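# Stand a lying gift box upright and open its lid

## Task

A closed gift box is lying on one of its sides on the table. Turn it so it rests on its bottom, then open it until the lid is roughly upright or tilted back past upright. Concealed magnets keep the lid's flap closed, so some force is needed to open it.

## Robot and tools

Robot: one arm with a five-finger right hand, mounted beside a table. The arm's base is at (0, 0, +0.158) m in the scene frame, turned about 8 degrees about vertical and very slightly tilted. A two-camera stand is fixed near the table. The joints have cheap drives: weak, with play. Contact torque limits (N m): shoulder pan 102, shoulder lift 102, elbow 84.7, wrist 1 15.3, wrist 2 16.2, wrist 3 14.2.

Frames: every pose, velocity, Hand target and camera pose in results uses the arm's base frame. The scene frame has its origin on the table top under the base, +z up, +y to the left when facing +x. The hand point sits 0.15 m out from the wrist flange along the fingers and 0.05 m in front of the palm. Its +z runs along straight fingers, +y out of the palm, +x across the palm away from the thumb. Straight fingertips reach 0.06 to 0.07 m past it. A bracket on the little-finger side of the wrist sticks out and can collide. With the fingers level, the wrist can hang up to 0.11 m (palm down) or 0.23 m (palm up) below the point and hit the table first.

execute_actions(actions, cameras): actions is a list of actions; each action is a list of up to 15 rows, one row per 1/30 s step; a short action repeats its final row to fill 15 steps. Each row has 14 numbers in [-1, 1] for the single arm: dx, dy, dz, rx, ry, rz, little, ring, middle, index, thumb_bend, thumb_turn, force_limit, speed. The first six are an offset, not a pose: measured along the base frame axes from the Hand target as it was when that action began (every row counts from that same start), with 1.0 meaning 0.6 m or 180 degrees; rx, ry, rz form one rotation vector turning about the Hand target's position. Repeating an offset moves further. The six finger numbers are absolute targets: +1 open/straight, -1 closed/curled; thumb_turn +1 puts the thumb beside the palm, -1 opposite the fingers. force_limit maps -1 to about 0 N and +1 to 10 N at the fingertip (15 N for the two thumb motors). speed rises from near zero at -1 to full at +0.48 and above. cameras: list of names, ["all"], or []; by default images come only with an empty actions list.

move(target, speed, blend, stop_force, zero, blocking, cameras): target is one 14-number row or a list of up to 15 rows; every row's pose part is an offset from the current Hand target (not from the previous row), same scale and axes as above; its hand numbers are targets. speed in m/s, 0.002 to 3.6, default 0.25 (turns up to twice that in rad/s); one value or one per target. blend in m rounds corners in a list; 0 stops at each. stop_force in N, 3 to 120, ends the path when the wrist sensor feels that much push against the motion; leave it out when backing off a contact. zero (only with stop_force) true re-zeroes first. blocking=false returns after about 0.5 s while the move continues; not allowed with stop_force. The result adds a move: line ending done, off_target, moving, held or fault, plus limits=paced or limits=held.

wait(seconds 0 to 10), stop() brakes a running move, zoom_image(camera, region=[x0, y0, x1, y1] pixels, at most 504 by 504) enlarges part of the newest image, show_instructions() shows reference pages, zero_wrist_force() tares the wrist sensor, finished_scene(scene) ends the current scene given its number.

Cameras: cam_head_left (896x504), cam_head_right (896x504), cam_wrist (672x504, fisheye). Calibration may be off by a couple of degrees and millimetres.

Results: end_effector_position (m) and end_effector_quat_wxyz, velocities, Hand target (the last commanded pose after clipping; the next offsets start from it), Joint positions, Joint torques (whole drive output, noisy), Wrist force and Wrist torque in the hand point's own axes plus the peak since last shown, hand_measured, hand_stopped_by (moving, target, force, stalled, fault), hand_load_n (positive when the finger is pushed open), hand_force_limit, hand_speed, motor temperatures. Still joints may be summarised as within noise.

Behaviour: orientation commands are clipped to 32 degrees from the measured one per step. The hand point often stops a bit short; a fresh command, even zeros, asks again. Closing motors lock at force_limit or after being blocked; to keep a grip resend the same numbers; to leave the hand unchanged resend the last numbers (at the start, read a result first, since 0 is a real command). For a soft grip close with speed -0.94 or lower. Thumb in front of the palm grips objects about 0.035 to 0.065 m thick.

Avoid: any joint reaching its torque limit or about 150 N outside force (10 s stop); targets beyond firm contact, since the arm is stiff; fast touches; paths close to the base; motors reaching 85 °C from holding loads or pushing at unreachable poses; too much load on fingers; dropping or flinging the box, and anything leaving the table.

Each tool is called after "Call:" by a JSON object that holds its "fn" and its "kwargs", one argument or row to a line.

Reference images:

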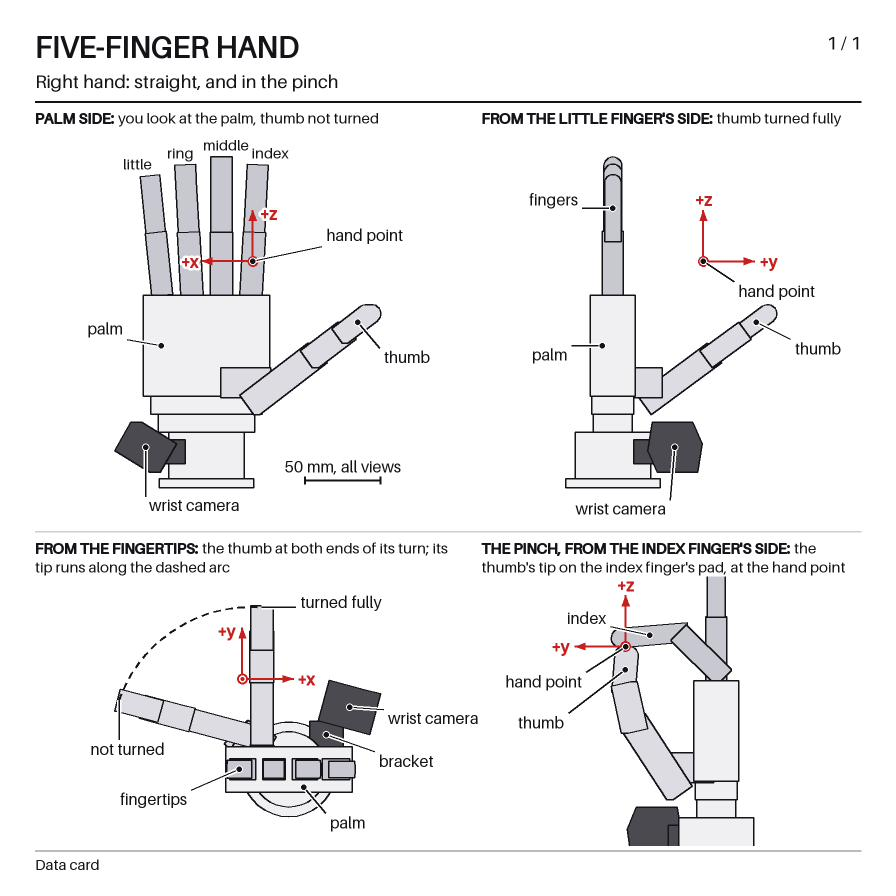

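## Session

Call:
{"fn": "execute_actions", "kwargs": {
  "actions": []
}}

Scene clock: 0.00 s.
end_effector_position=(+0.1743, -0.0656, +0.1063) hand_measured=(+1.000, +1.000, +1.000, +1.000, +1.000, +1.000) hand_load_n=(+0.0, +0.0, +0.0, +0.0, +0.0, +0.0) hand_stopped_by=(target, target, target, target, target, target) hand_force_limit=0.00 hand_speed=-0.80 end_effector_quat_wxyz=(-0.010, +0.892, +0.099, -0.440)
Joint positions: [-0.315 -0.972 2.065 1.35 1.886 1.181]
Joint velocities: within noise
Joint torques (N m): no reading
Motor temperatures (°C): [28 32 27 37 37 35]
Wrist force (N): no reading
Wrist torque (N m): no reading
Wrist force, peak (N): no reading
Hand target: +0.1743, -0.0656, +0.1063; -0.010, +0.892, +0.099, -0.440
camera_calibration:
cam_wrist: T_world_to_cam=[[0.339066, -0.882029, -0.327199, -0.0853469], [-0.0576796, -0.366639, 0.928574, -0.114471], [-0.938993, -0.295975, -0.17519, 0.279351], [0, 0, 0, 1]] pos_world=[0.284644, -0.034567, 0.127309]

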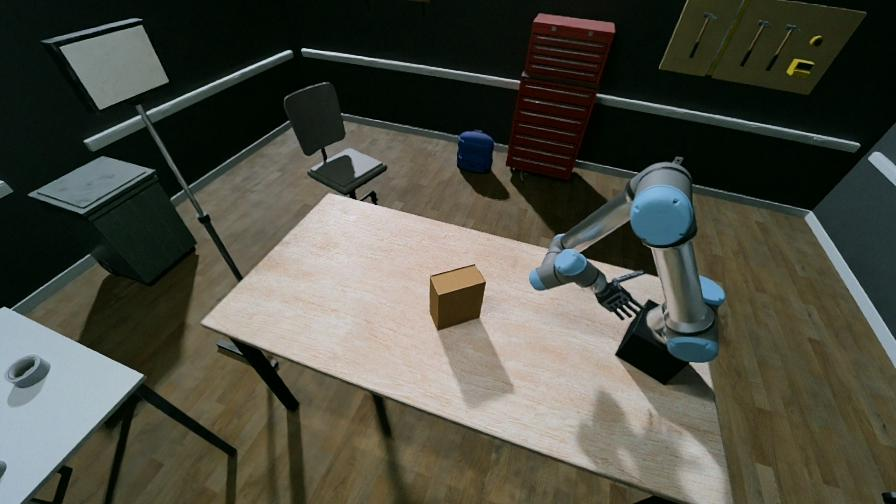

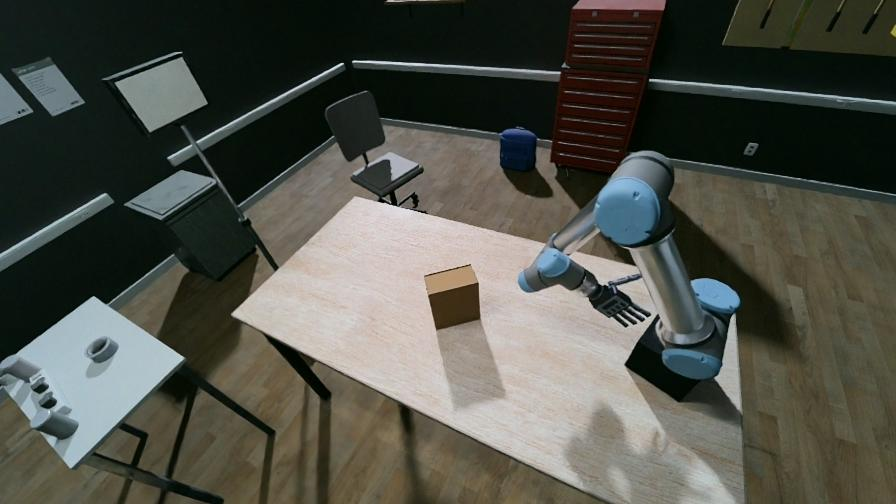

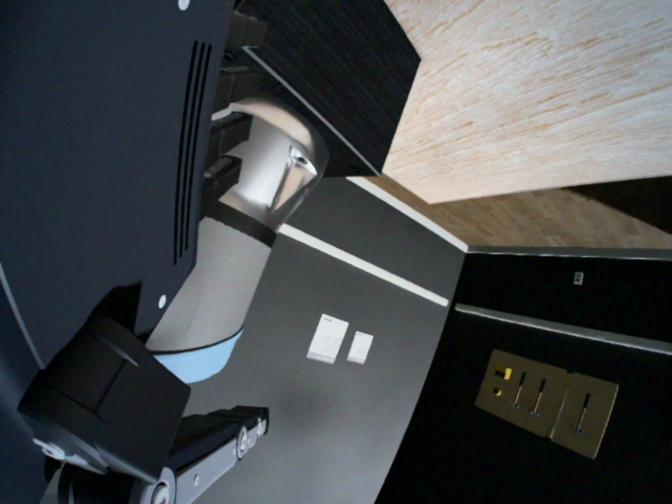

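Scene 1 done. Looking closely at the scene 2 box.

Call:
{"fn": "zoom_image", "kwargs": {
  "camera": "cam_head_left",
  "region": [410, 250, 510, 345]
}}

Call:
{"fn": "zoom_image", "kwargs": {
  "camera": "cam_head_right",
  "region": [400, 250, 500, 345]
}}

Scaled by 5.040 from the camera's 896x504 image, which has a finer 1280x720 frame.

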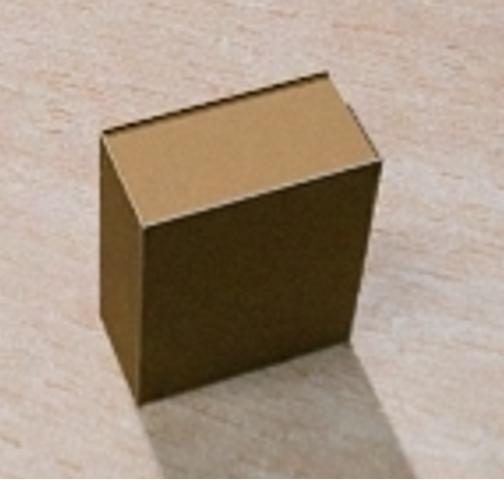

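Scaled by 5.040 from the camera's 896x504 image, which has a finer 1280x720 frame.

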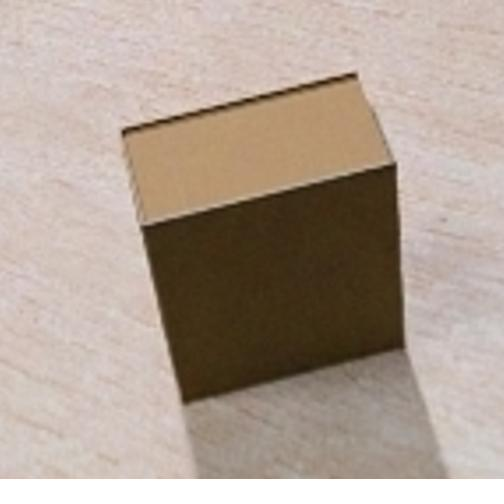

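Call:
{"fn": "move", "kwargs": {
  "target": [
    [0.30,0.01,0.2,0.0698,-0.2832,0.0911,1,1,1,1,1,-1,0.2,0.2],
    [0.743,0.026,0.17,0.0698,-0.2832,0.0911,1,1,1,1,1,-1,0.2,0.2]
  ],
  "speed": 0.35,
  "blend": [0.05,0],
  "cameras": ["cam_wrist"]
}}

Call:
{"fn": "zoom_image", "kwargs": {
  "camera": "cam_wrist",
  "region": [200, 0, 560, 300]
}}

Scene clock: 258.83 s.
end_effector_position=(+0.6201, -0.0500, +0.2083) hand_measured=(+1.000, +1.000, +1.000, +1.000, +1.000, -1.000) hand_load_n=(+0.0, +0.0, +0.0, +0.0, +0.0, +0.0) hand_stopped_by=(target, target, target, target, target, target) hand_force_limit=0.20 hand_speed=0.20 end_effector_quat_wxyz=(+0.000, +0.965, +0.262, +0.000)
Joint positions: [-0.19 -0.756 0.744 1.582 1.57 0.851]
Joint torques (N m): [7.02 -29.64 -34.11 5.79 1.06 1.52]
Wrist force (N): [-0.5 -0.5 0.3]
Wrist torque (N m): [-0.03 0.04 -0.03]
Wrist force, peak (N): [-2.8 2.7 -0.4]
Hand target: +0.6201, -0.0500, +0.2083; +0.000, +0.965, +0.262, +0.000
Off the commanded pose: 0.000 m, 0 deg.
move: done
camera_calibration:
cam_wrist: T_world_to_cam=[[0.735919, -0.677042, 0.0061087, -0.494615], [-0.589793, -0.636599, 0.496875, 0.228617], [-0.332517, -0.369263, -0.8678, 0.485003], [0, 0, 0, 1]] pos_world=[0.660105, -0.0102445, 0.310313]
Images, in order (width x height): cam_wrist 672x504.

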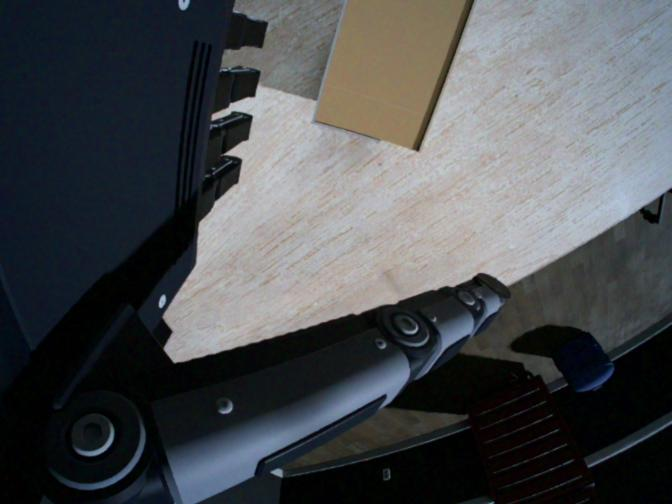

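Scaled by 1.400 from the camera's 672x504 image, which has a finer 960x720 frame.

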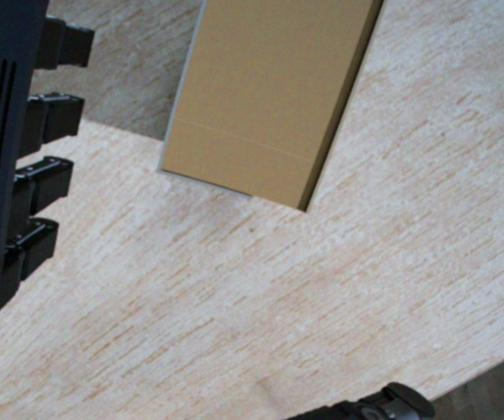

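Call:
{"fn": "move", "kwargs": {
  "target": [
    [0.04,0.06,0.04,0,0,0.5,1,1,1,1,1,-1,0.2,0.2],
    [0.1802,0.0905,-0.0638,-0.2100,0.3441,0.9272,1,1,1,1,1,-1,0.2,0.2]
  ],
  "speed": 0.5,
  "blend": [0.05,0],
  "cameras": ["cam_wrist"]
}}

Call:
{"fn": "zoom_image", "kwargs": {
  "camera": "cam_wrist",
  "region": [150, 100, 650, 480]
}}

Scene clock: 385.20 s.
end_effector_position=(+0.7282, +0.0043, +0.1701) hand_measured=(+1.000, +1.000, +1.000, +1.000, +1.000, -1.000) hand_load_n=(+0.0, +0.0, +0.0, +0.0, +0.0, +0.0) hand_stopped_by=(target, target, target, target, target, target) hand_force_limit=0.20 hand_speed=0.20 end_effector_quat_wxyz=(+0.111, -0.257, +0.880, -0.383)
Joint positions: [-0.041 -0.738 0.768 0.992 2.215 -2.366]
Joint torques (N m): [-5.26 -74.15 -3.63 -1.93 -0.25 -1.76]
Wrist force (N): [-0.2 0.5 -0.2]
Wrist torque (N m): [0.08 -0.02 0.06]
Wrist force, peak (N): [-2.8 -2.8 0.4]
Hand target: +0.7282, +0.0043, +0.1701; +0.111, -0.257, +0.880, -0.383
Off the commanded pose: 0.000 m, 0 deg.
move: done
camera_calibration:
cam_wrist: T_world_to_cam=[[-0.600236, 0.396227, -0.694781, 0.550295], [0.413299, 0.897359, 0.154696, -0.332891], [0.684763, -0.194298, -0.702388, -0.261934], [0, 0, 0, 1]] pos_world=[0.647253, 0.0297884, 0.249852]
Images, in order (width x height): cam_wrist 672x504.

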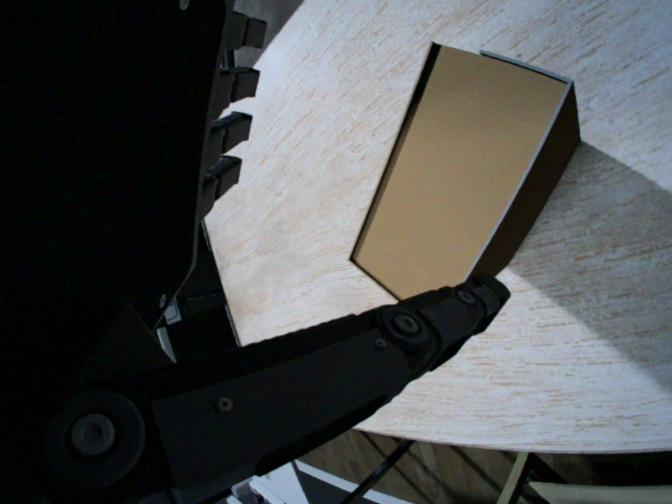

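Scaled by 1.008 from the camera's 672x504 image, which has a finer 960x720 frame.

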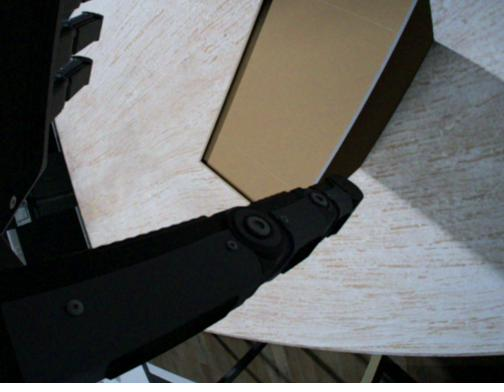

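Call:
{"fn": "move", "kwargs": {
  "target": [
    [-0.0155,-0.0077,-0.06,0,0,0,1,1,1,1,1,-1,0.2,0.2],
    [-0.0155,-0.0077,-0.1767,0,0,0,1,1,1,1,1,-1,0.2,0.2]
  ],
  "speed": 0.1,
  "stop_force": 7,
  "cameras": ["cam_wrist","cam_head_left"]
}}

Call:
{"fn": "zoom_image", "kwargs": {
  "camera": "cam_head_left",
  "region": [390, 220, 530, 345]
}}

Scene clock: 423.57 s.
end_effector_position=(+0.7189, -0.0003, +0.0640) hand_measured=(+1.000, +1.000, +1.000, +1.000, +1.000, -1.000) hand_load_n=(+0.0, +0.0, +0.0, -0.5, +0.0, +0.0) hand_stopped_by=(target, target, target, target, target, target) hand_force_limit=0.20 hand_speed=0.20 end_effector_quat_wxyz=(+0.111, -0.257, +0.880, -0.383)
Joint positions: [-0.049 -0.719 1.007 0.729 2.211 -2.375]
Joint torques (N m): [-6.77 -29.18 -2.52 -1.36 -0.17 -1.33]
Wrist force (N): [-0.4 0.7 -0.3]
Wrist torque (N m): [0.12 0.02 0.06]
Wrist force, peak (N): [-0.5 1.3 0.4]
Hand target: +0.7189, -0.0003, +0.0640; +0.111, -0.257, +0.880, -0.383
Off the commanded pose: 0.000 m, 0 deg.
move: done
camera_calibration:
cam_wrist: T_world_to_cam=[[-0.600262, 0.396133, -0.694812, 0.472851], [0.413151, 0.897423, 0.154719, -0.308391], [0.68483, -0.194191, -0.702352, -0.330895], [0, 0, 0, 1]] pos_world=[0.637853, 0.0251883, 0.143852]
Images, in order (width x height): cam_head_left 896x504, cam_wrist 672x504.

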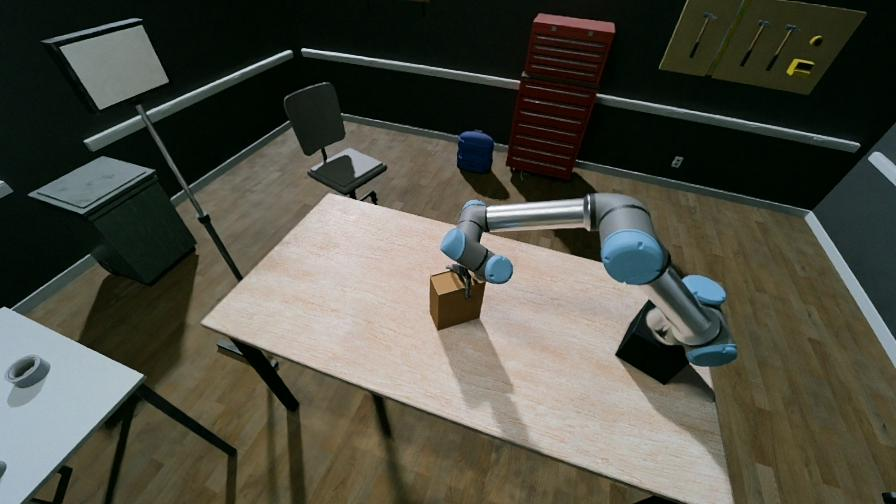

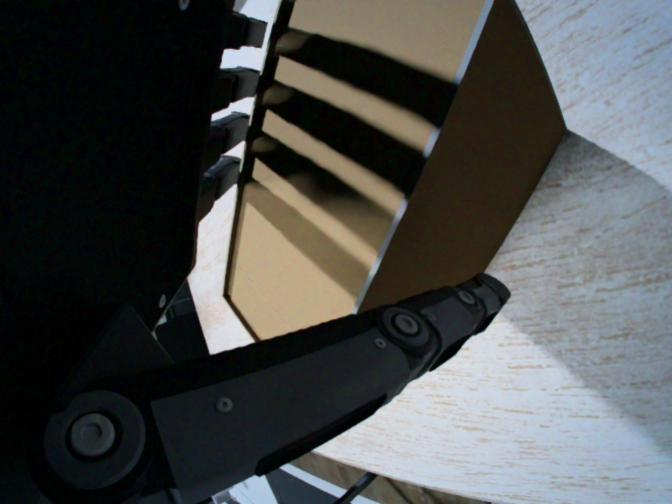

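Scaled by 3.600 from the camera's 896x504 image, which has a finer 1280x720 frame.

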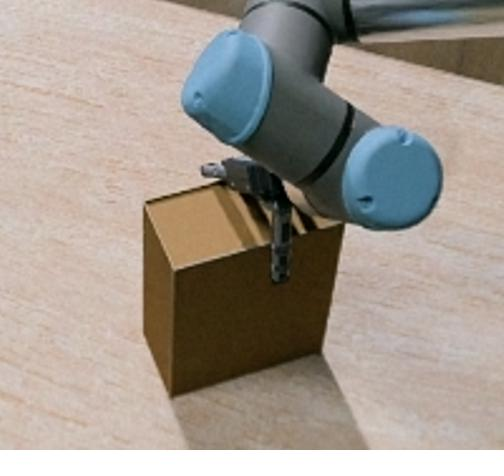

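Call:
{"fn": "move", "kwargs": {
  "target": [0.0044,-0.0070,-0.0083,0,0,0,1,1,1,1,1,-1,0.2,0.2],
  "speed": 0.05,
  "stop_force": 5
}}

Call:
{"fn": "move", "kwargs": {
  "target": [0,0,0,0,0,0,-0.1,-0.1,-0.1,-0.1,1,-1,-0.3,-0.6],
  "speed": 0.05,
  "cameras": ["cam_wrist","cam_head_left"]
}}

Scene clock: 442.50 s.
end_effector_position=(+0.7215, -0.0045, +0.0591) hand_measured=(+1.000, +1.000, +1.000, +1.000, +1.000, -1.000) hand_load_n=(+0.0, +0.0, +0.0, +0.0, +0.0, +0.0) hand_stopped_by=(target, target, target, target, target, target) hand_force_limit=0.20 hand_speed=0.20 end_effector_quat_wxyz=(+0.111, -0.257, +0.880, -0.383)
Joint positions: [-0.056 -0.711 1.003 0.72 2.208 -2.382]
Joint torques (N m): [-6.72 -29.65 -32.25 -1.46 -0.18 -1.32]
Wrist force (N): [-0.5 0.5 -0.1]
Wrist torque (N m): [0.08 0.01 0.06]
Wrist force, peak (N): [-0.6 0.8 -0.4]
Hand target: +0.7215, -0.0045, +0.0591; +0.111, -0.257, +0.880, -0.383
Off the commanded pose: 0.000 m, 0 deg.
move: done

Scene clock: 443.27 s.
end_effector_position=(+0.7216, -0.0045, +0.0591) hand_measured=(+0.452, +0.488, +0.490, +0.524, +1.000, -1.000) hand_load_n=(+6.0, +1.0, +6.5, +0.0, +3.5, +8.0) hand_stopped_by=(force, force, force, force, target, target) hand_force_limit=-0.30 hand_speed=-0.60 end_effector_quat_wxyz=(+0.111, -0.257, +0.880, -0.383)
Joint positions: [-0.056 -0.711 1.003 0.72 2.207 -2.382]
Joint torques (N m): [-2.07 -28.61 -8.77 3.2 0.92 -0.7]
Wrist force (N): [-0.7 -5.5 -4.3]
Wrist torque (N m): [0.19 0.23 -0.23]
Wrist force, peak (N): [-2.1 -10.9 -3.9]
Hand target: +0.7215, -0.0045, +0.0591; +0.111, -0.257, +0.880, -0.383
Off the commanded pose: 0.000 m, 0 deg.
move: done
camera_calibration:
cam_wrist: T_world_to_cam=[[-0.600055, 0.39615, -0.694981, 0.472622], [0.413118, 0.897416, 0.15485, -0.304976], [0.685031, -0.19419, -0.702156, -0.337158], [0, 0, 0, 1]] pos_world=[0.640554, 0.0209883, 0.138952]
Images, in order (width x height): cam_head_left 896x504, cam_wrist 672x504.

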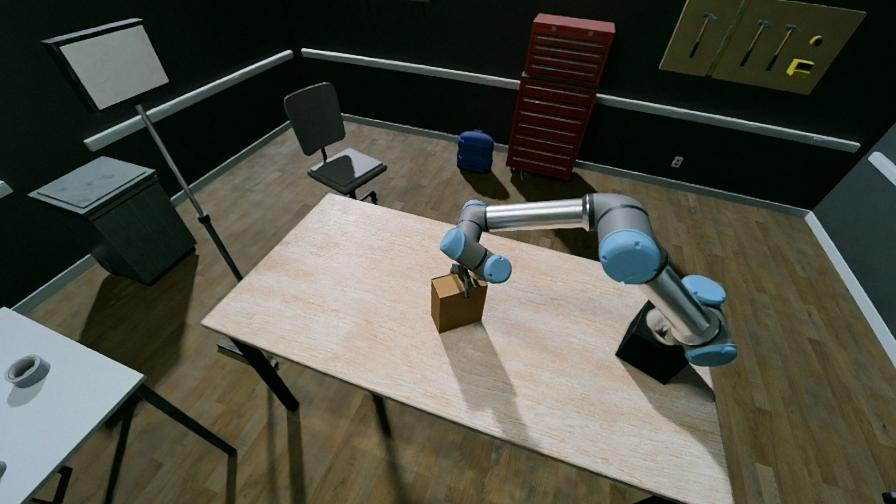

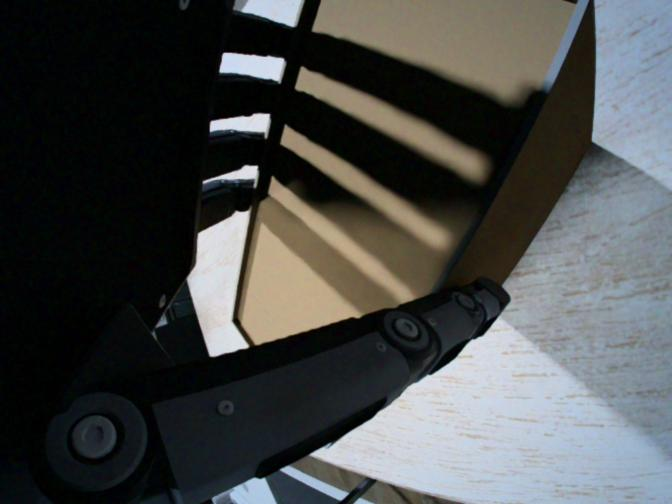

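Call:
{"fn": "move", "kwargs": {
  "target": [0,0,0.025,0,0,0,-0.1,-0.1,-0.1,-0.1,1,-1,-0.3,-0.6],
  "speed": 0.05,
  "cameras": ["cam_wrist","cam_head_left"]
}}

Call:
{"fn": "zoom_image", "kwargs": {
  "camera": "cam_head_left",
  "region": [390, 220, 530, 345]
}}

Scene clock: 454.10 s.
end_effector_position=(+0.7215, -0.0045, +0.0740) hand_measured=(+0.452, +0.488, +0.490, +0.524, +1.000, -1.000) hand_load_n=(+6.0, +0.5, +6.5, +0.0, +3.5, +8.0) hand_stopped_by=(force, force, force, force, target, target) hand_force_limit=-0.30 hand_speed=-0.60 end_effector_quat_wxyz=(+0.111, -0.257, +0.880, -0.383)
Joint positions: [-0.056 -0.722 0.985 0.75 2.207 -2.382]
Joint torques (N m): [4.75 -77.18 -33.85 4.83 0.15 -0.44]
Wrist force (N): [-0.2 3.5 1.8]
Wrist torque (N m): [0.21 -0.03 0.09]
Wrist force, peak (N): [-1.0 -5.8 -4.4]
Hand target: +0.7215, -0.0045, +0.0741; +0.111, -0.257, +0.880, -0.383
Off the commanded pose: 0.000 m, 0 deg.
move: done
camera_calibration:
cam_wrist: T_world_to_cam=[[-0.600262, 0.396133, -0.694812, 0.483014], [0.413151, 0.897423, 0.154719, -0.307269], [0.68483, -0.194191, -0.702352, -0.326606], [0, 0, 0, 1]] pos_world=[0.640553, 0.0209883, 0.153752]
Images, in order (width x height): cam_head_left 896x504, cam_wrist 672x504.

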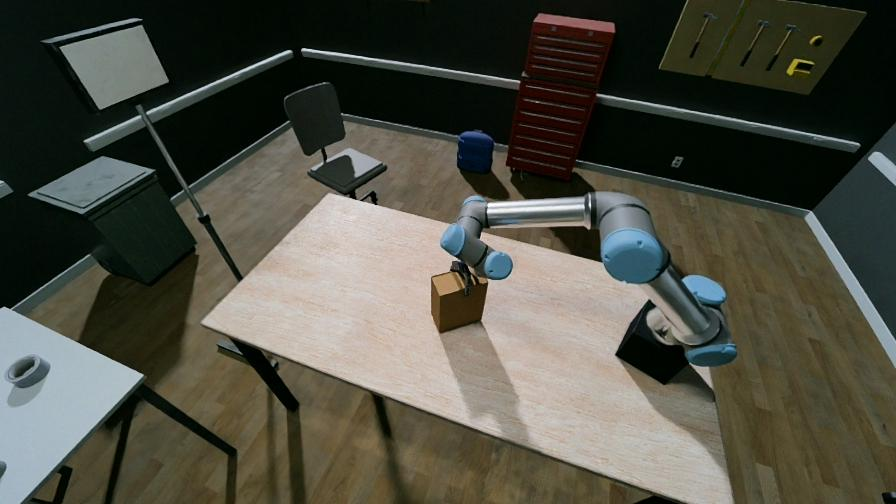

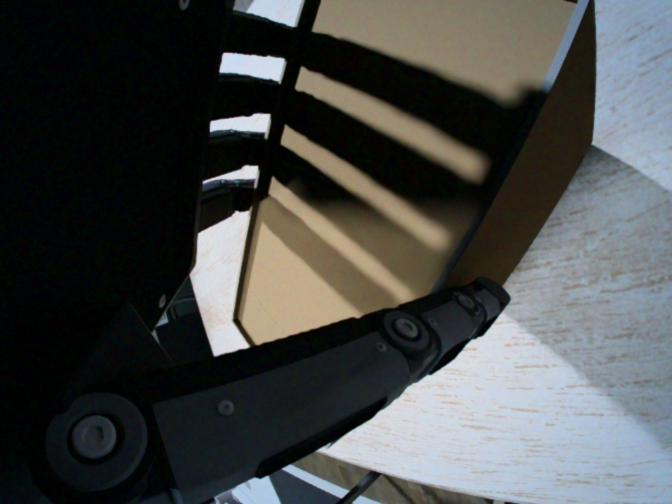

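Scaled by 3.600 from the camera's 896x504 image, which has a finer 1280x720 frame.

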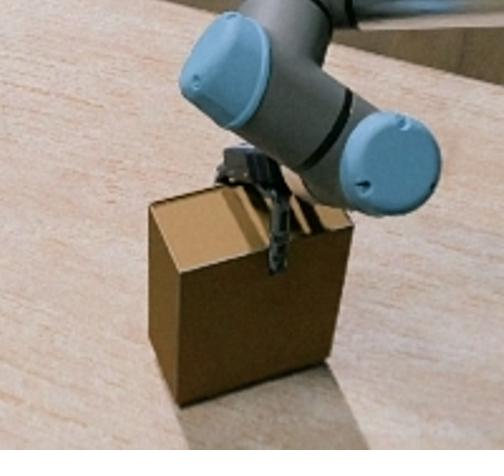

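Call:
{"fn": "move", "kwargs": {
  "target": [-0.5767,-0.0233,0.005,0,0,0,-0.1,-0.1,-0.1,-0.1,1,-1,-0.3,-0.6],
  "speed": 0.2,
  "cameras": ["cam_wrist","cam_head_left"]
}}

Call:
{"fn": "zoom_image", "kwargs": {
  "camera": "cam_head_left",
  "region": [490, 200, 650, 340]
}}

Scene clock: 513.80 s.
end_effector_position=(+0.3756, -0.0185, +0.0770) hand_measured=(+0.452, +0.488, +0.490, +0.524, +1.000, -1.000) hand_load_n=(+5.5, +0.5, +6.0, +0.0, +3.5, +8.0) hand_stopped_by=(force, force, force, force, target, target) hand_force_limit=-0.30 hand_speed=-0.60 end_effector_quat_wxyz=(+0.111, -0.257, +0.880, -0.383)
Joint positions: [-0.183 -1.521 2.168 0.293 2.136 -2.51]
Joint torques (N m): [-7.07 -30.79 -1.5 -1.61 -0.08 -1.19]
Wrist force (N): [-0.3 3.4 1.9]
Wrist torque (N m): [0.19 -0.02 0.08]
Wrist force, peak (N): [0.8 4.4 1.5]
Hand target: +0.3755, -0.0185, +0.0771; +0.111, -0.257, +0.880, -0.383
Off the commanded pose: 0.000 m, 0 deg.
move: done
camera_calibration:
cam_wrist: T_world_to_cam=[[-0.600262, 0.396133, -0.694812, 0.283023], [0.413151, 0.897423, 0.154719, -0.152234], [0.68483, -0.194191, -0.702352, -0.0901964], [0, 0, 0, 1]] pos_world=[0.294553, 0.00698825, 0.156852]
Images, in order (width x height): cam_head_left 896x504, cam_wrist 672x504.

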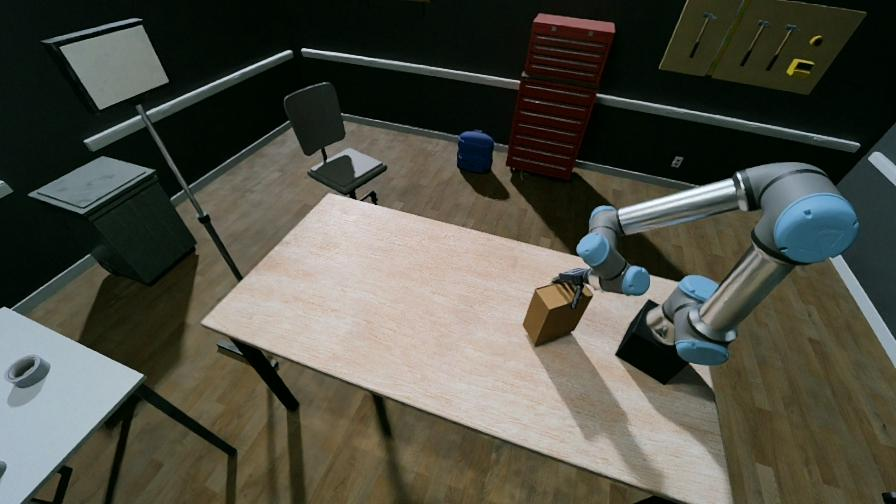

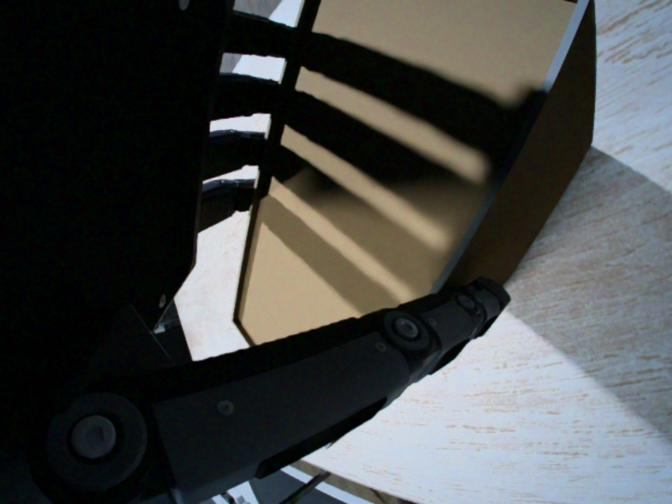

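Scaled by 3.150 from the camera's 896x504 image, which has a finer 1280x720 frame.

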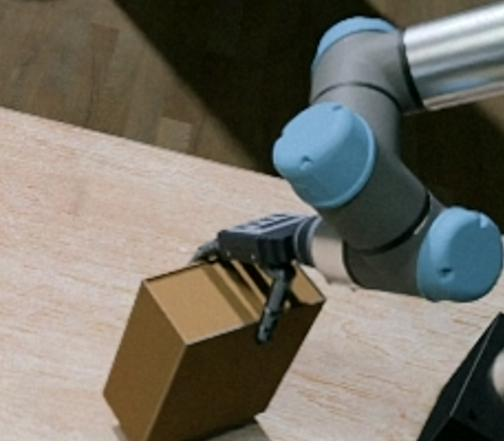

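Call:
{"fn": "move", "kwargs": {
  "target": [
    [0,0,-0.0235,0,0,0,-0.1,-0.1,-0.1,-0.1,1,-1,-0.3,-0.6],
    [0.0333,-0.0533,-0.0182,0.0471,0.0294,0,-0.1,-0.1,-0.1,-0.1,1,-1,-0.3,-0.6],
    [0.0664,-0.1063,-0.0238,0.0942,0.0589,0,-0.1,-0.1,-0.1,-0.1,1,-1,-0.3,-0.6],
    [0.0988,-0.1580,-0.0403,0.1413,0.0883,0,-0.1,-0.1,-0.1,-0.1,1,-1,-0.3,-0.6],
    [0.1289,-0.2062,-0.0672,0.1884,0.1178,0,-0.1,-0.1,-0.1,-0.1,1,-1,-0.3,-0.6]
  ],
  "speed": 0.15,
  "blend": [0.003,0.005,0.005,0.005,0],
  "cameras": ["cam_wrist","cam_head_left"]
}}

Call:
{"fn": "zoom_image", "kwargs": {
  "camera": "cam_head_left",
  "region": [490, 200, 650, 340]
}}

Scene clock: 554.60 s.
end_effector_position=(+0.4528, -0.1422, +0.0368) hand_measured=(+0.452, +0.488, +0.490, +0.526, +1.000, -1.000) hand_load_n=(+6.0, +0.5, +7.0, +0.5, +3.0, +8.5) hand_stopped_by=(force, force, force, force, target, target) hand_force_limit=-0.30 hand_speed=-0.60 end_effector_quat_wxyz=(+0.019, -0.278, +0.959, -0.058)
Joint positions: [-0.677 -0.997 1.579 0.872 1.606 -2.815]
Joint torques (N m): [-7.26 -22.63 -30.17 6.73 -1.24 -1.24]
Wrist force (N): [-0.7 0.3 3.2]
Wrist torque (N m): [0.23 0.07 0.06]
Wrist force, peak (N): [-0.3 5.0 1.7]
Hand target: +0.4529, -0.1422, +0.0367; +0.019, -0.278, +0.959, -0.058
Off the commanded pose: 0.000 m, 0 deg.
move: done
camera_calibration:
cam_wrist: T_world_to_cam=[[-0.755832, 0.645109, -0.112035, 0.434856], [0.533074, 0.705638, 0.466805, -0.160005], [0.380196, 0.293104, -0.877235, 0.0181708], [0, 0, 0, 1]] pos_world=[0.407064, -0.17295, 0.13935]
Images, in order (width x height): cam_head_left 896x504, cam_wrist 672x504.

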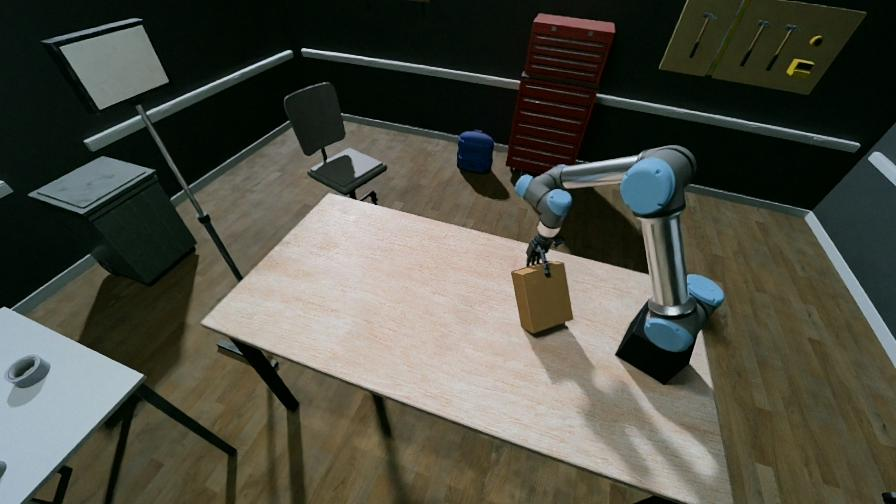

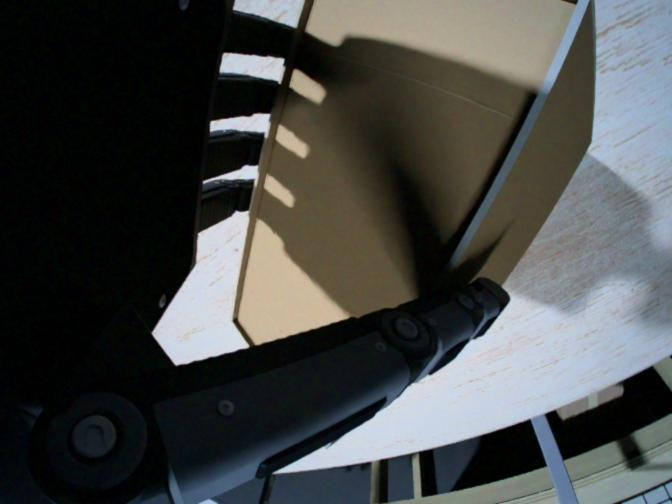

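Scaled by 3.150 from the camera's 896x504 image, which has a finer 1280x720 frame.

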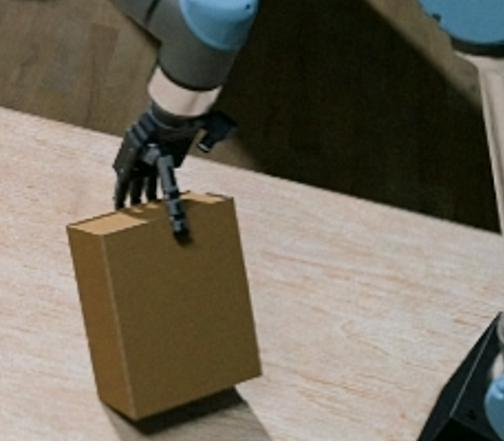

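Call:
{"fn": "move", "kwargs": {
  "target": [
    [0.0273,-0.0437,-0.0363,0.0471,0.0294,0,-0.1,-0.1,-0.1,-0.1,1,-1,-0.3,-0.6],
    [0.0508,-0.0813,-0.0808,0.0942,0.0589,0,-0.1,-0.1,-0.1,-0.1,1,-1,-0.3,-0.6],
    [0.0698,-0.1117,-0.1325,0.1413,0.0883,0,-0.1,-0.1,-0.1,-0.1,1,-1,-0.3,-0.6]
  ],
  "speed": 0.15,
  "blend": [0.005,0.005,0],
  "cameras": ["cam_wrist","cam_head_left","cam_head_right"]
}}

Call:
{"fn": "zoom_image", "kwargs": {
  "camera": "cam_head_left",
  "region": [470, 200, 630, 340]
}}

Call:
{"fn": "zoom_image", "kwargs": {
  "camera": "cam_head_right",
  "region": [440, 200, 620, 350]
}}

Scene clock: 574.80 s.
end_effector_position=(+0.4947, -0.2092, -0.0427) hand_measured=(+0.452, +0.488, +0.490, +0.526, +1.000, -1.000) hand_load_n=(+8.0, +0.5, +4.0, +0.0, +3.0, +5.0) hand_stopped_by=(force, force, force, force, target, target) hand_force_limit=-0.30 hand_speed=-0.60 end_effector_quat_wxyz=(-0.052, -0.273, +0.941, +0.192)
Joint positions: [-0.78 -0.387 0.913 1.435 1.476 -2.934]
Joint torques (N m): [-7.68 -32.69 -29.26 5.95 -0.27 -1.14]
Wrist force (N): [-1.5 0.1 0.4]
Wrist torque (N m): [-0.54 -0.32 0.01]
Wrist force, peak (N): [1.2 -4.2 -8.3]
Hand target: +0.4947, -0.2092, -0.0428; -0.052, -0.273, +0.941, +0.192
Off the commanded pose: 0.000 m, 0 deg.
move: done
camera_calibration:
cam_wrist: T_world_to_cam=[[-0.718283, 0.584976, 0.37666, 0.490551], [0.679139, 0.471909, 0.562203, -0.214968], [0.151126, 0.659625, -0.736244, 0.148241], [0, 0, 0, 1]] pos_world=[0.475945, -0.283299, 0.045226]

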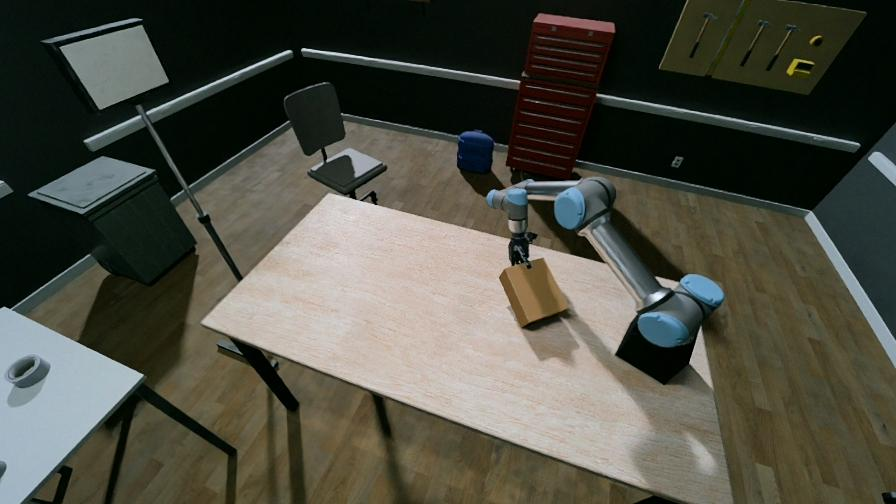

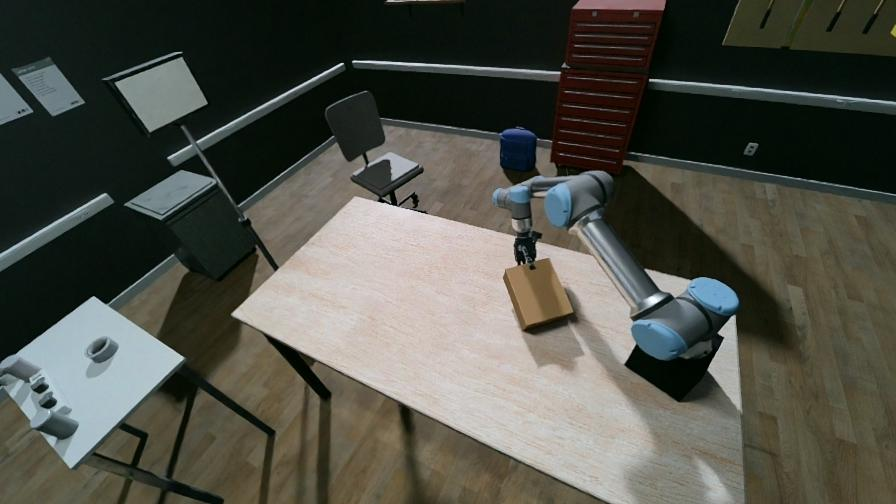

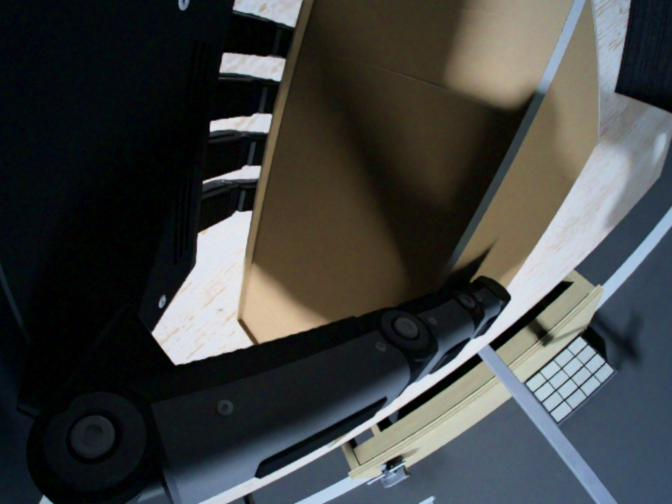

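Scaled by 3.150 from the camera's 896x504 image, which has a finer 1280x720 frame.

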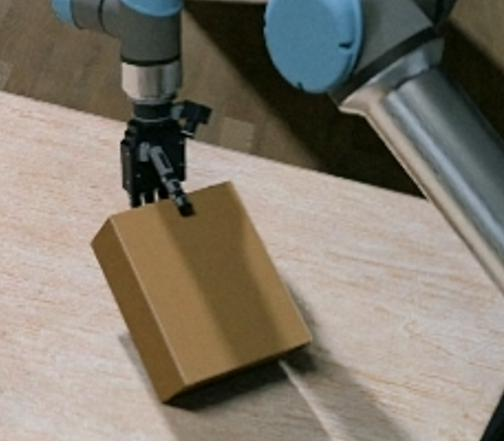

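Scaled by 2.800 from the camera's 896x504 image, which has a finer 1280x720 frame.

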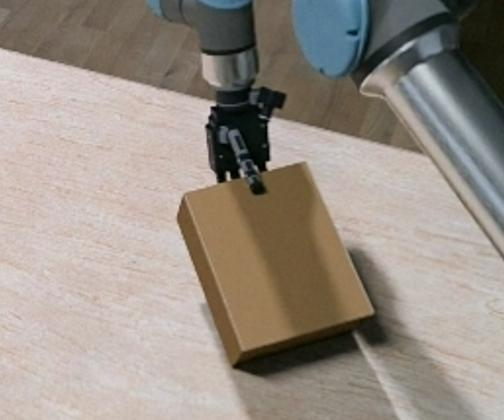

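Call:
{"fn": "move", "kwargs": {
  "target": [
    [0.0091,-0.0145,-0.0338,0.0283,0.0177,0,-0.1,-0.1,-0.1,-0.1,1,-1,-0.3,-0.6],
    [0.0091,-0.0145,-0.0338,0.0283,0.0177,0,0.7,0.7,0.7,0.7,1,-1,-0.3,-0.7]
  ],
  "speed": 0.12,
  "cameras": ["cam_wrist","cam_head_left"]
}}

Call:
{"fn": "zoom_image", "kwargs": {
  "camera": "cam_head_left",
  "region": [470, 200, 630, 340]
}}

Scene clock: 612.50 s.
end_effector_position=(+0.5002, -0.2179, -0.0630) hand_measured=(+0.700, +0.700, +0.700, +0.700, +1.000, -1.000) hand_load_n=(+0.0, +1.0, +0.0, +0.0, +0.0, +0.0) hand_stopped_by=(target, target, target, target, target, target) hand_force_limit=-0.30 hand_speed=-0.70 end_effector_quat_wxyz=(-0.066, -0.269, +0.930, +0.242)
Joint positions: [-0.791 -0.245 0.741 1.57 1.459 -2.954]
Joint torques (N m): [-5.57 -34.12 -29.27 7.05 0.13 -1.14]
Wrist force (N): [-0.6 -2.5 1.6]
Wrist torque (N m): [-0.24 0.01 0.01]
Wrist force, peak (N): [-0.4 -2.2 -4.0]
Hand target: +0.5002, -0.2179, -0.0630; -0.066, -0.269, +0.930, +0.242
Off the commanded pose: 0.000 m, 0 deg.
move: done
camera_calibration:
cam_wrist: T_world_to_cam=[[-0.694816, 0.547431, 0.466423, 0.492969], [0.710466, 0.421768, 0.563339, -0.22968], [0.111667, 0.722794, -0.681982, 0.17511], [0, 0, 0, 1]] pos_world=[0.486148, -0.299563, 0.0188773]
Images, in order (width x height): cam_head_left 896x504, cam_wrist 672x504.

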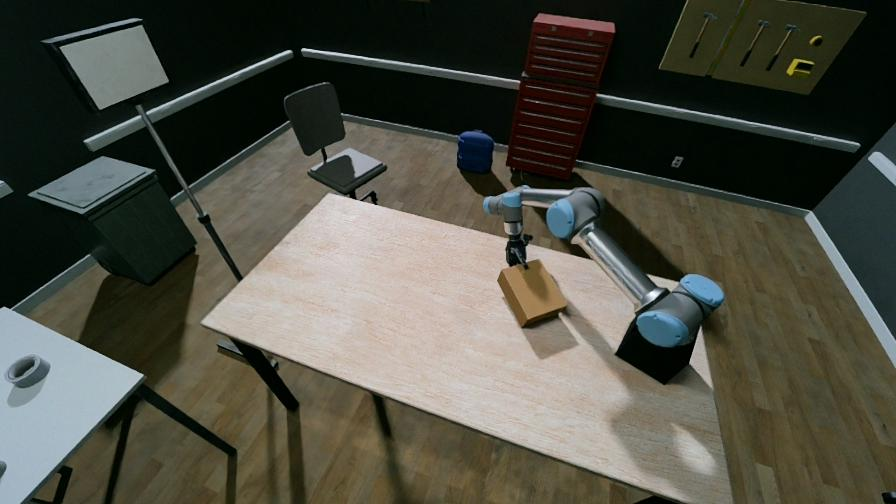

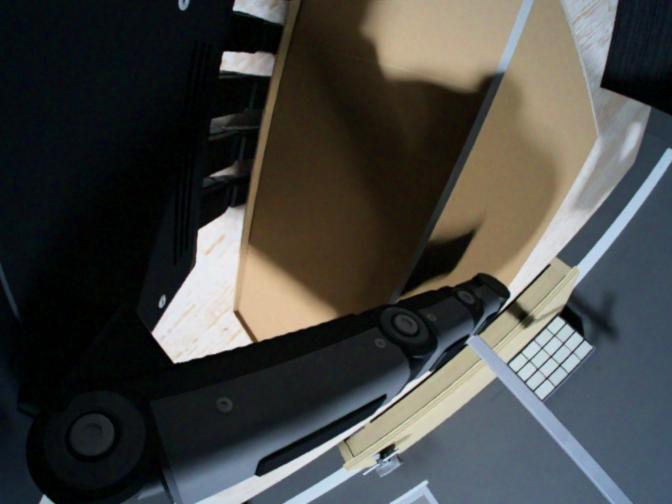

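Scaled by 3.150 from the camera's 896x504 image, which has a finer 1280x720 frame.

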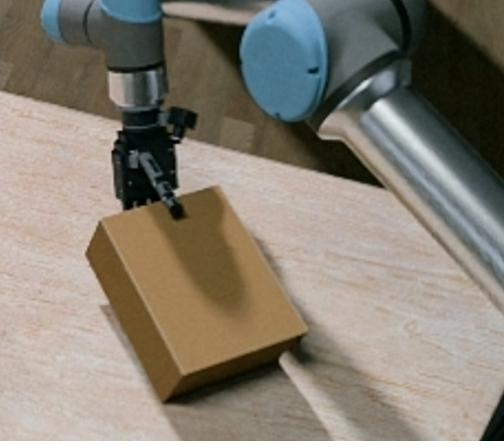

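Call:
{"fn": "move", "kwargs": {
  "target": [
    [0,0,0,0,0,0,0.7,0.7,0.7,0.7,1,1,-0.3,0],
    [-0.0053,0.0085,0,-0.0754,-0.0471,0,0.7,0.7,0.7,0.7,1,1,-0.3,0],
    [-0.0053,0.0085,0.002,-0.0754,-0.0471,0,1,1,1,1,1,1,-0.3,-0.6],
    [-0.0177,0.0283,-0.0158,-0.1366,-0.0854,0,1,1,1,1,1,1,-0.3,-0.6]
  ],
  "speed": 0.08,
  "cameras": ["cam_wrist","cam_head_left"]
}}

Call:
{"fn": "zoom_image", "kwargs": {
  "camera": "cam_head_left",
  "region": [470, 200, 630, 340]
}}

Scene clock: 630.20 s.
end_effector_position=(+0.4896, -0.2009, -0.0725) hand_measured=(+1.000, +1.000, +1.000, +1.000, +1.000, +1.000) hand_load_n=(+0.0, +0.0, +0.0, +0.0, +0.0, +0.0) hand_stopped_by=(target, target, target, target, target, target) hand_force_limit=-0.30 hand_speed=-0.60 end_effector_quat_wxyz=(+0.002, -0.279, +0.960, +0.001)
Joint positions: [-0.737 -0.65 1.316 0.904 1.566 -2.873]
Joint torques (N m): [6.89 -70.01 1.74 -0.27 1.58 1.39]
Wrist force (N): [-0.6 -0.3 0.0]
Wrist torque (N m): [0.00 0.08 -0.02]
Wrist force, peak (N): [-0.5 -2.8 2.5]
Hand target: +0.4896, -0.2009, -0.0725; +0.002, -0.279, +0.960, +0.001
Off the commanded pose: 0.000 m, 0 deg.
move: done
camera_calibration:
cam_wrist: T_world_to_cam=[[-0.759354, 0.650661, 0.00466106, 0.499589], [0.564542, 0.655254, 0.501931, -0.110051], [0.323532, 0.383774, -0.864895, -0.027508], [0, 0, 0, 1]] pos_world=[0.450393, -0.242395, 0.0291176]
Images, in order (width x height): cam_head_left 896x504, cam_wrist 672x504.

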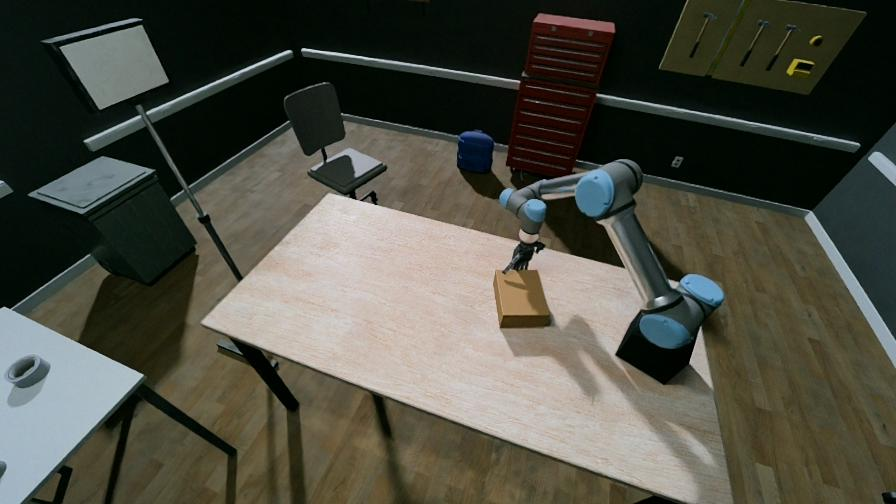

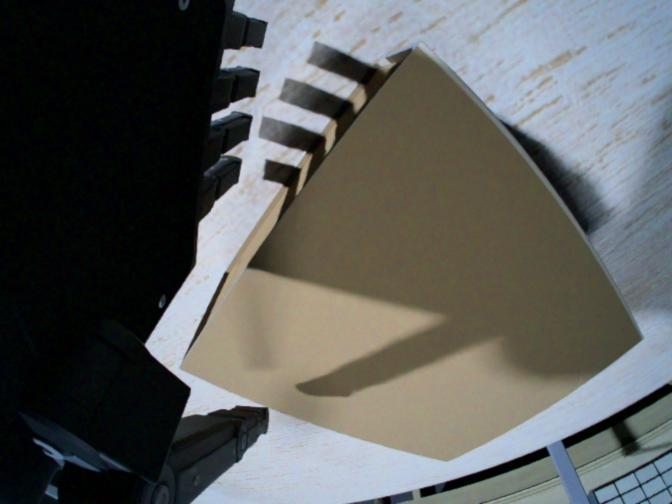

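Scaled by 3.150 from the camera's 896x504 image, which has a finer 1280x720 frame.

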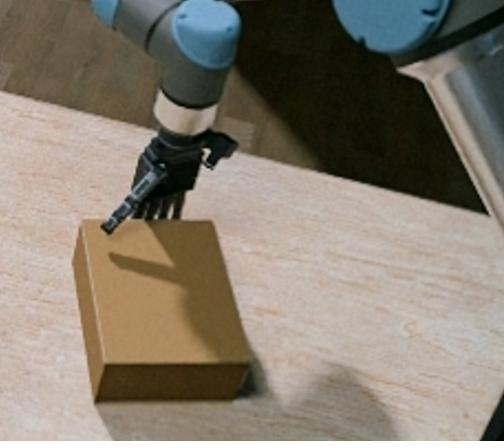

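Call:
{"fn": "move", "kwargs": {
  "target": [
    [0,-0.01,0.17,0,0,0,1,1,1,1,1,1,-0.2,0.2],
    [-0.0548,-0.2102,0.1208,0,0,-0.611,-0.15,-1,-1,-1,1,1,-0.2,0.2]
  ],
  "speed": 0.4,
  "blend": [0.03,0],
  "cameras": ["cam_wrist"]
}}

Call:
{"fn": "zoom_image", "kwargs": {
  "camera": "cam_wrist",
  "region": [200, 0, 640, 250]
}}

Scene clock: 681.97 s.
end_effector_position=(+0.4567, -0.3271, +0.0000) hand_measured=(-0.150, -1.000, -1.000, -1.000, +1.000, +1.000) hand_load_n=(+0.0, +0.0, +0.5, +0.0, +0.0, +0.0) hand_stopped_by=(target, target, target, target, target, target) hand_force_limit=-0.20 hand_speed=0.20 end_effector_quat_wxyz=(+0.002, +0.627, +0.779, -0.002)
Joint positions: [-0.939 -0.883 1.543 0.906 1.573 -1.155]
Joint torques (N m): [5.74 -22.78 -21.77 5.97 -0.37 1.46]
Wrist force (N): [-0.9 -0.5 0.1]
Wrist torque (N m): [-0.01 0.14 -0.05]
Wrist force, peak (N): [-2.5 1.5 -0.7]
Hand target: +0.4567, -0.3270, +0.0000; +0.002, +0.627, +0.779, -0.002
Off the commanded pose: 0.000 m, 0 deg.
move: done
camera_calibration:
cam_wrist: T_world_to_cam=[[0.870974, 0.491309, 0.0044213, -0.240329], [0.422997, -0.75439, 0.501966, -0.441593], [0.249956, -0.435329, -0.864876, -0.140032], [0, 0, 0, 1]] pos_world=[0.431115, -0.276018, 0.101617]
Images, in order (width x height): cam_wrist 672x504.

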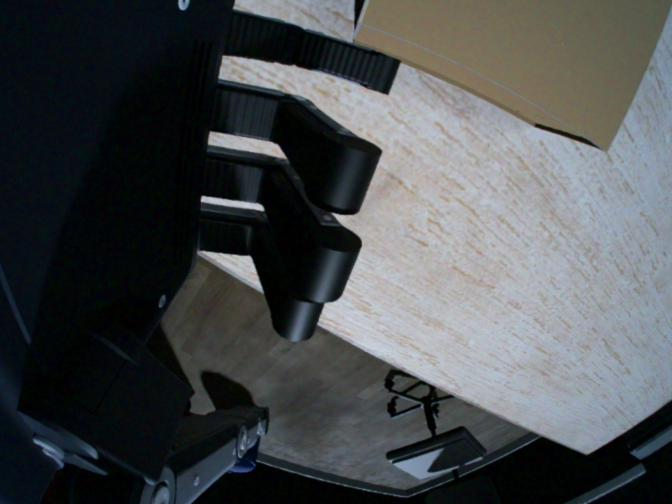

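Scaled by 1.145 from the camera's 672x504 image, which has a finer 960x720 frame.

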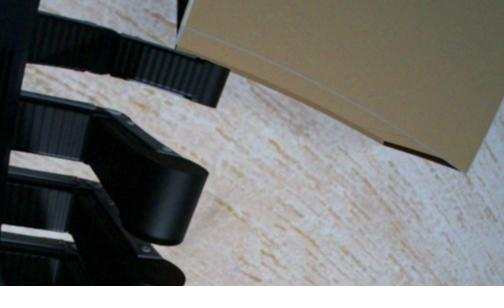

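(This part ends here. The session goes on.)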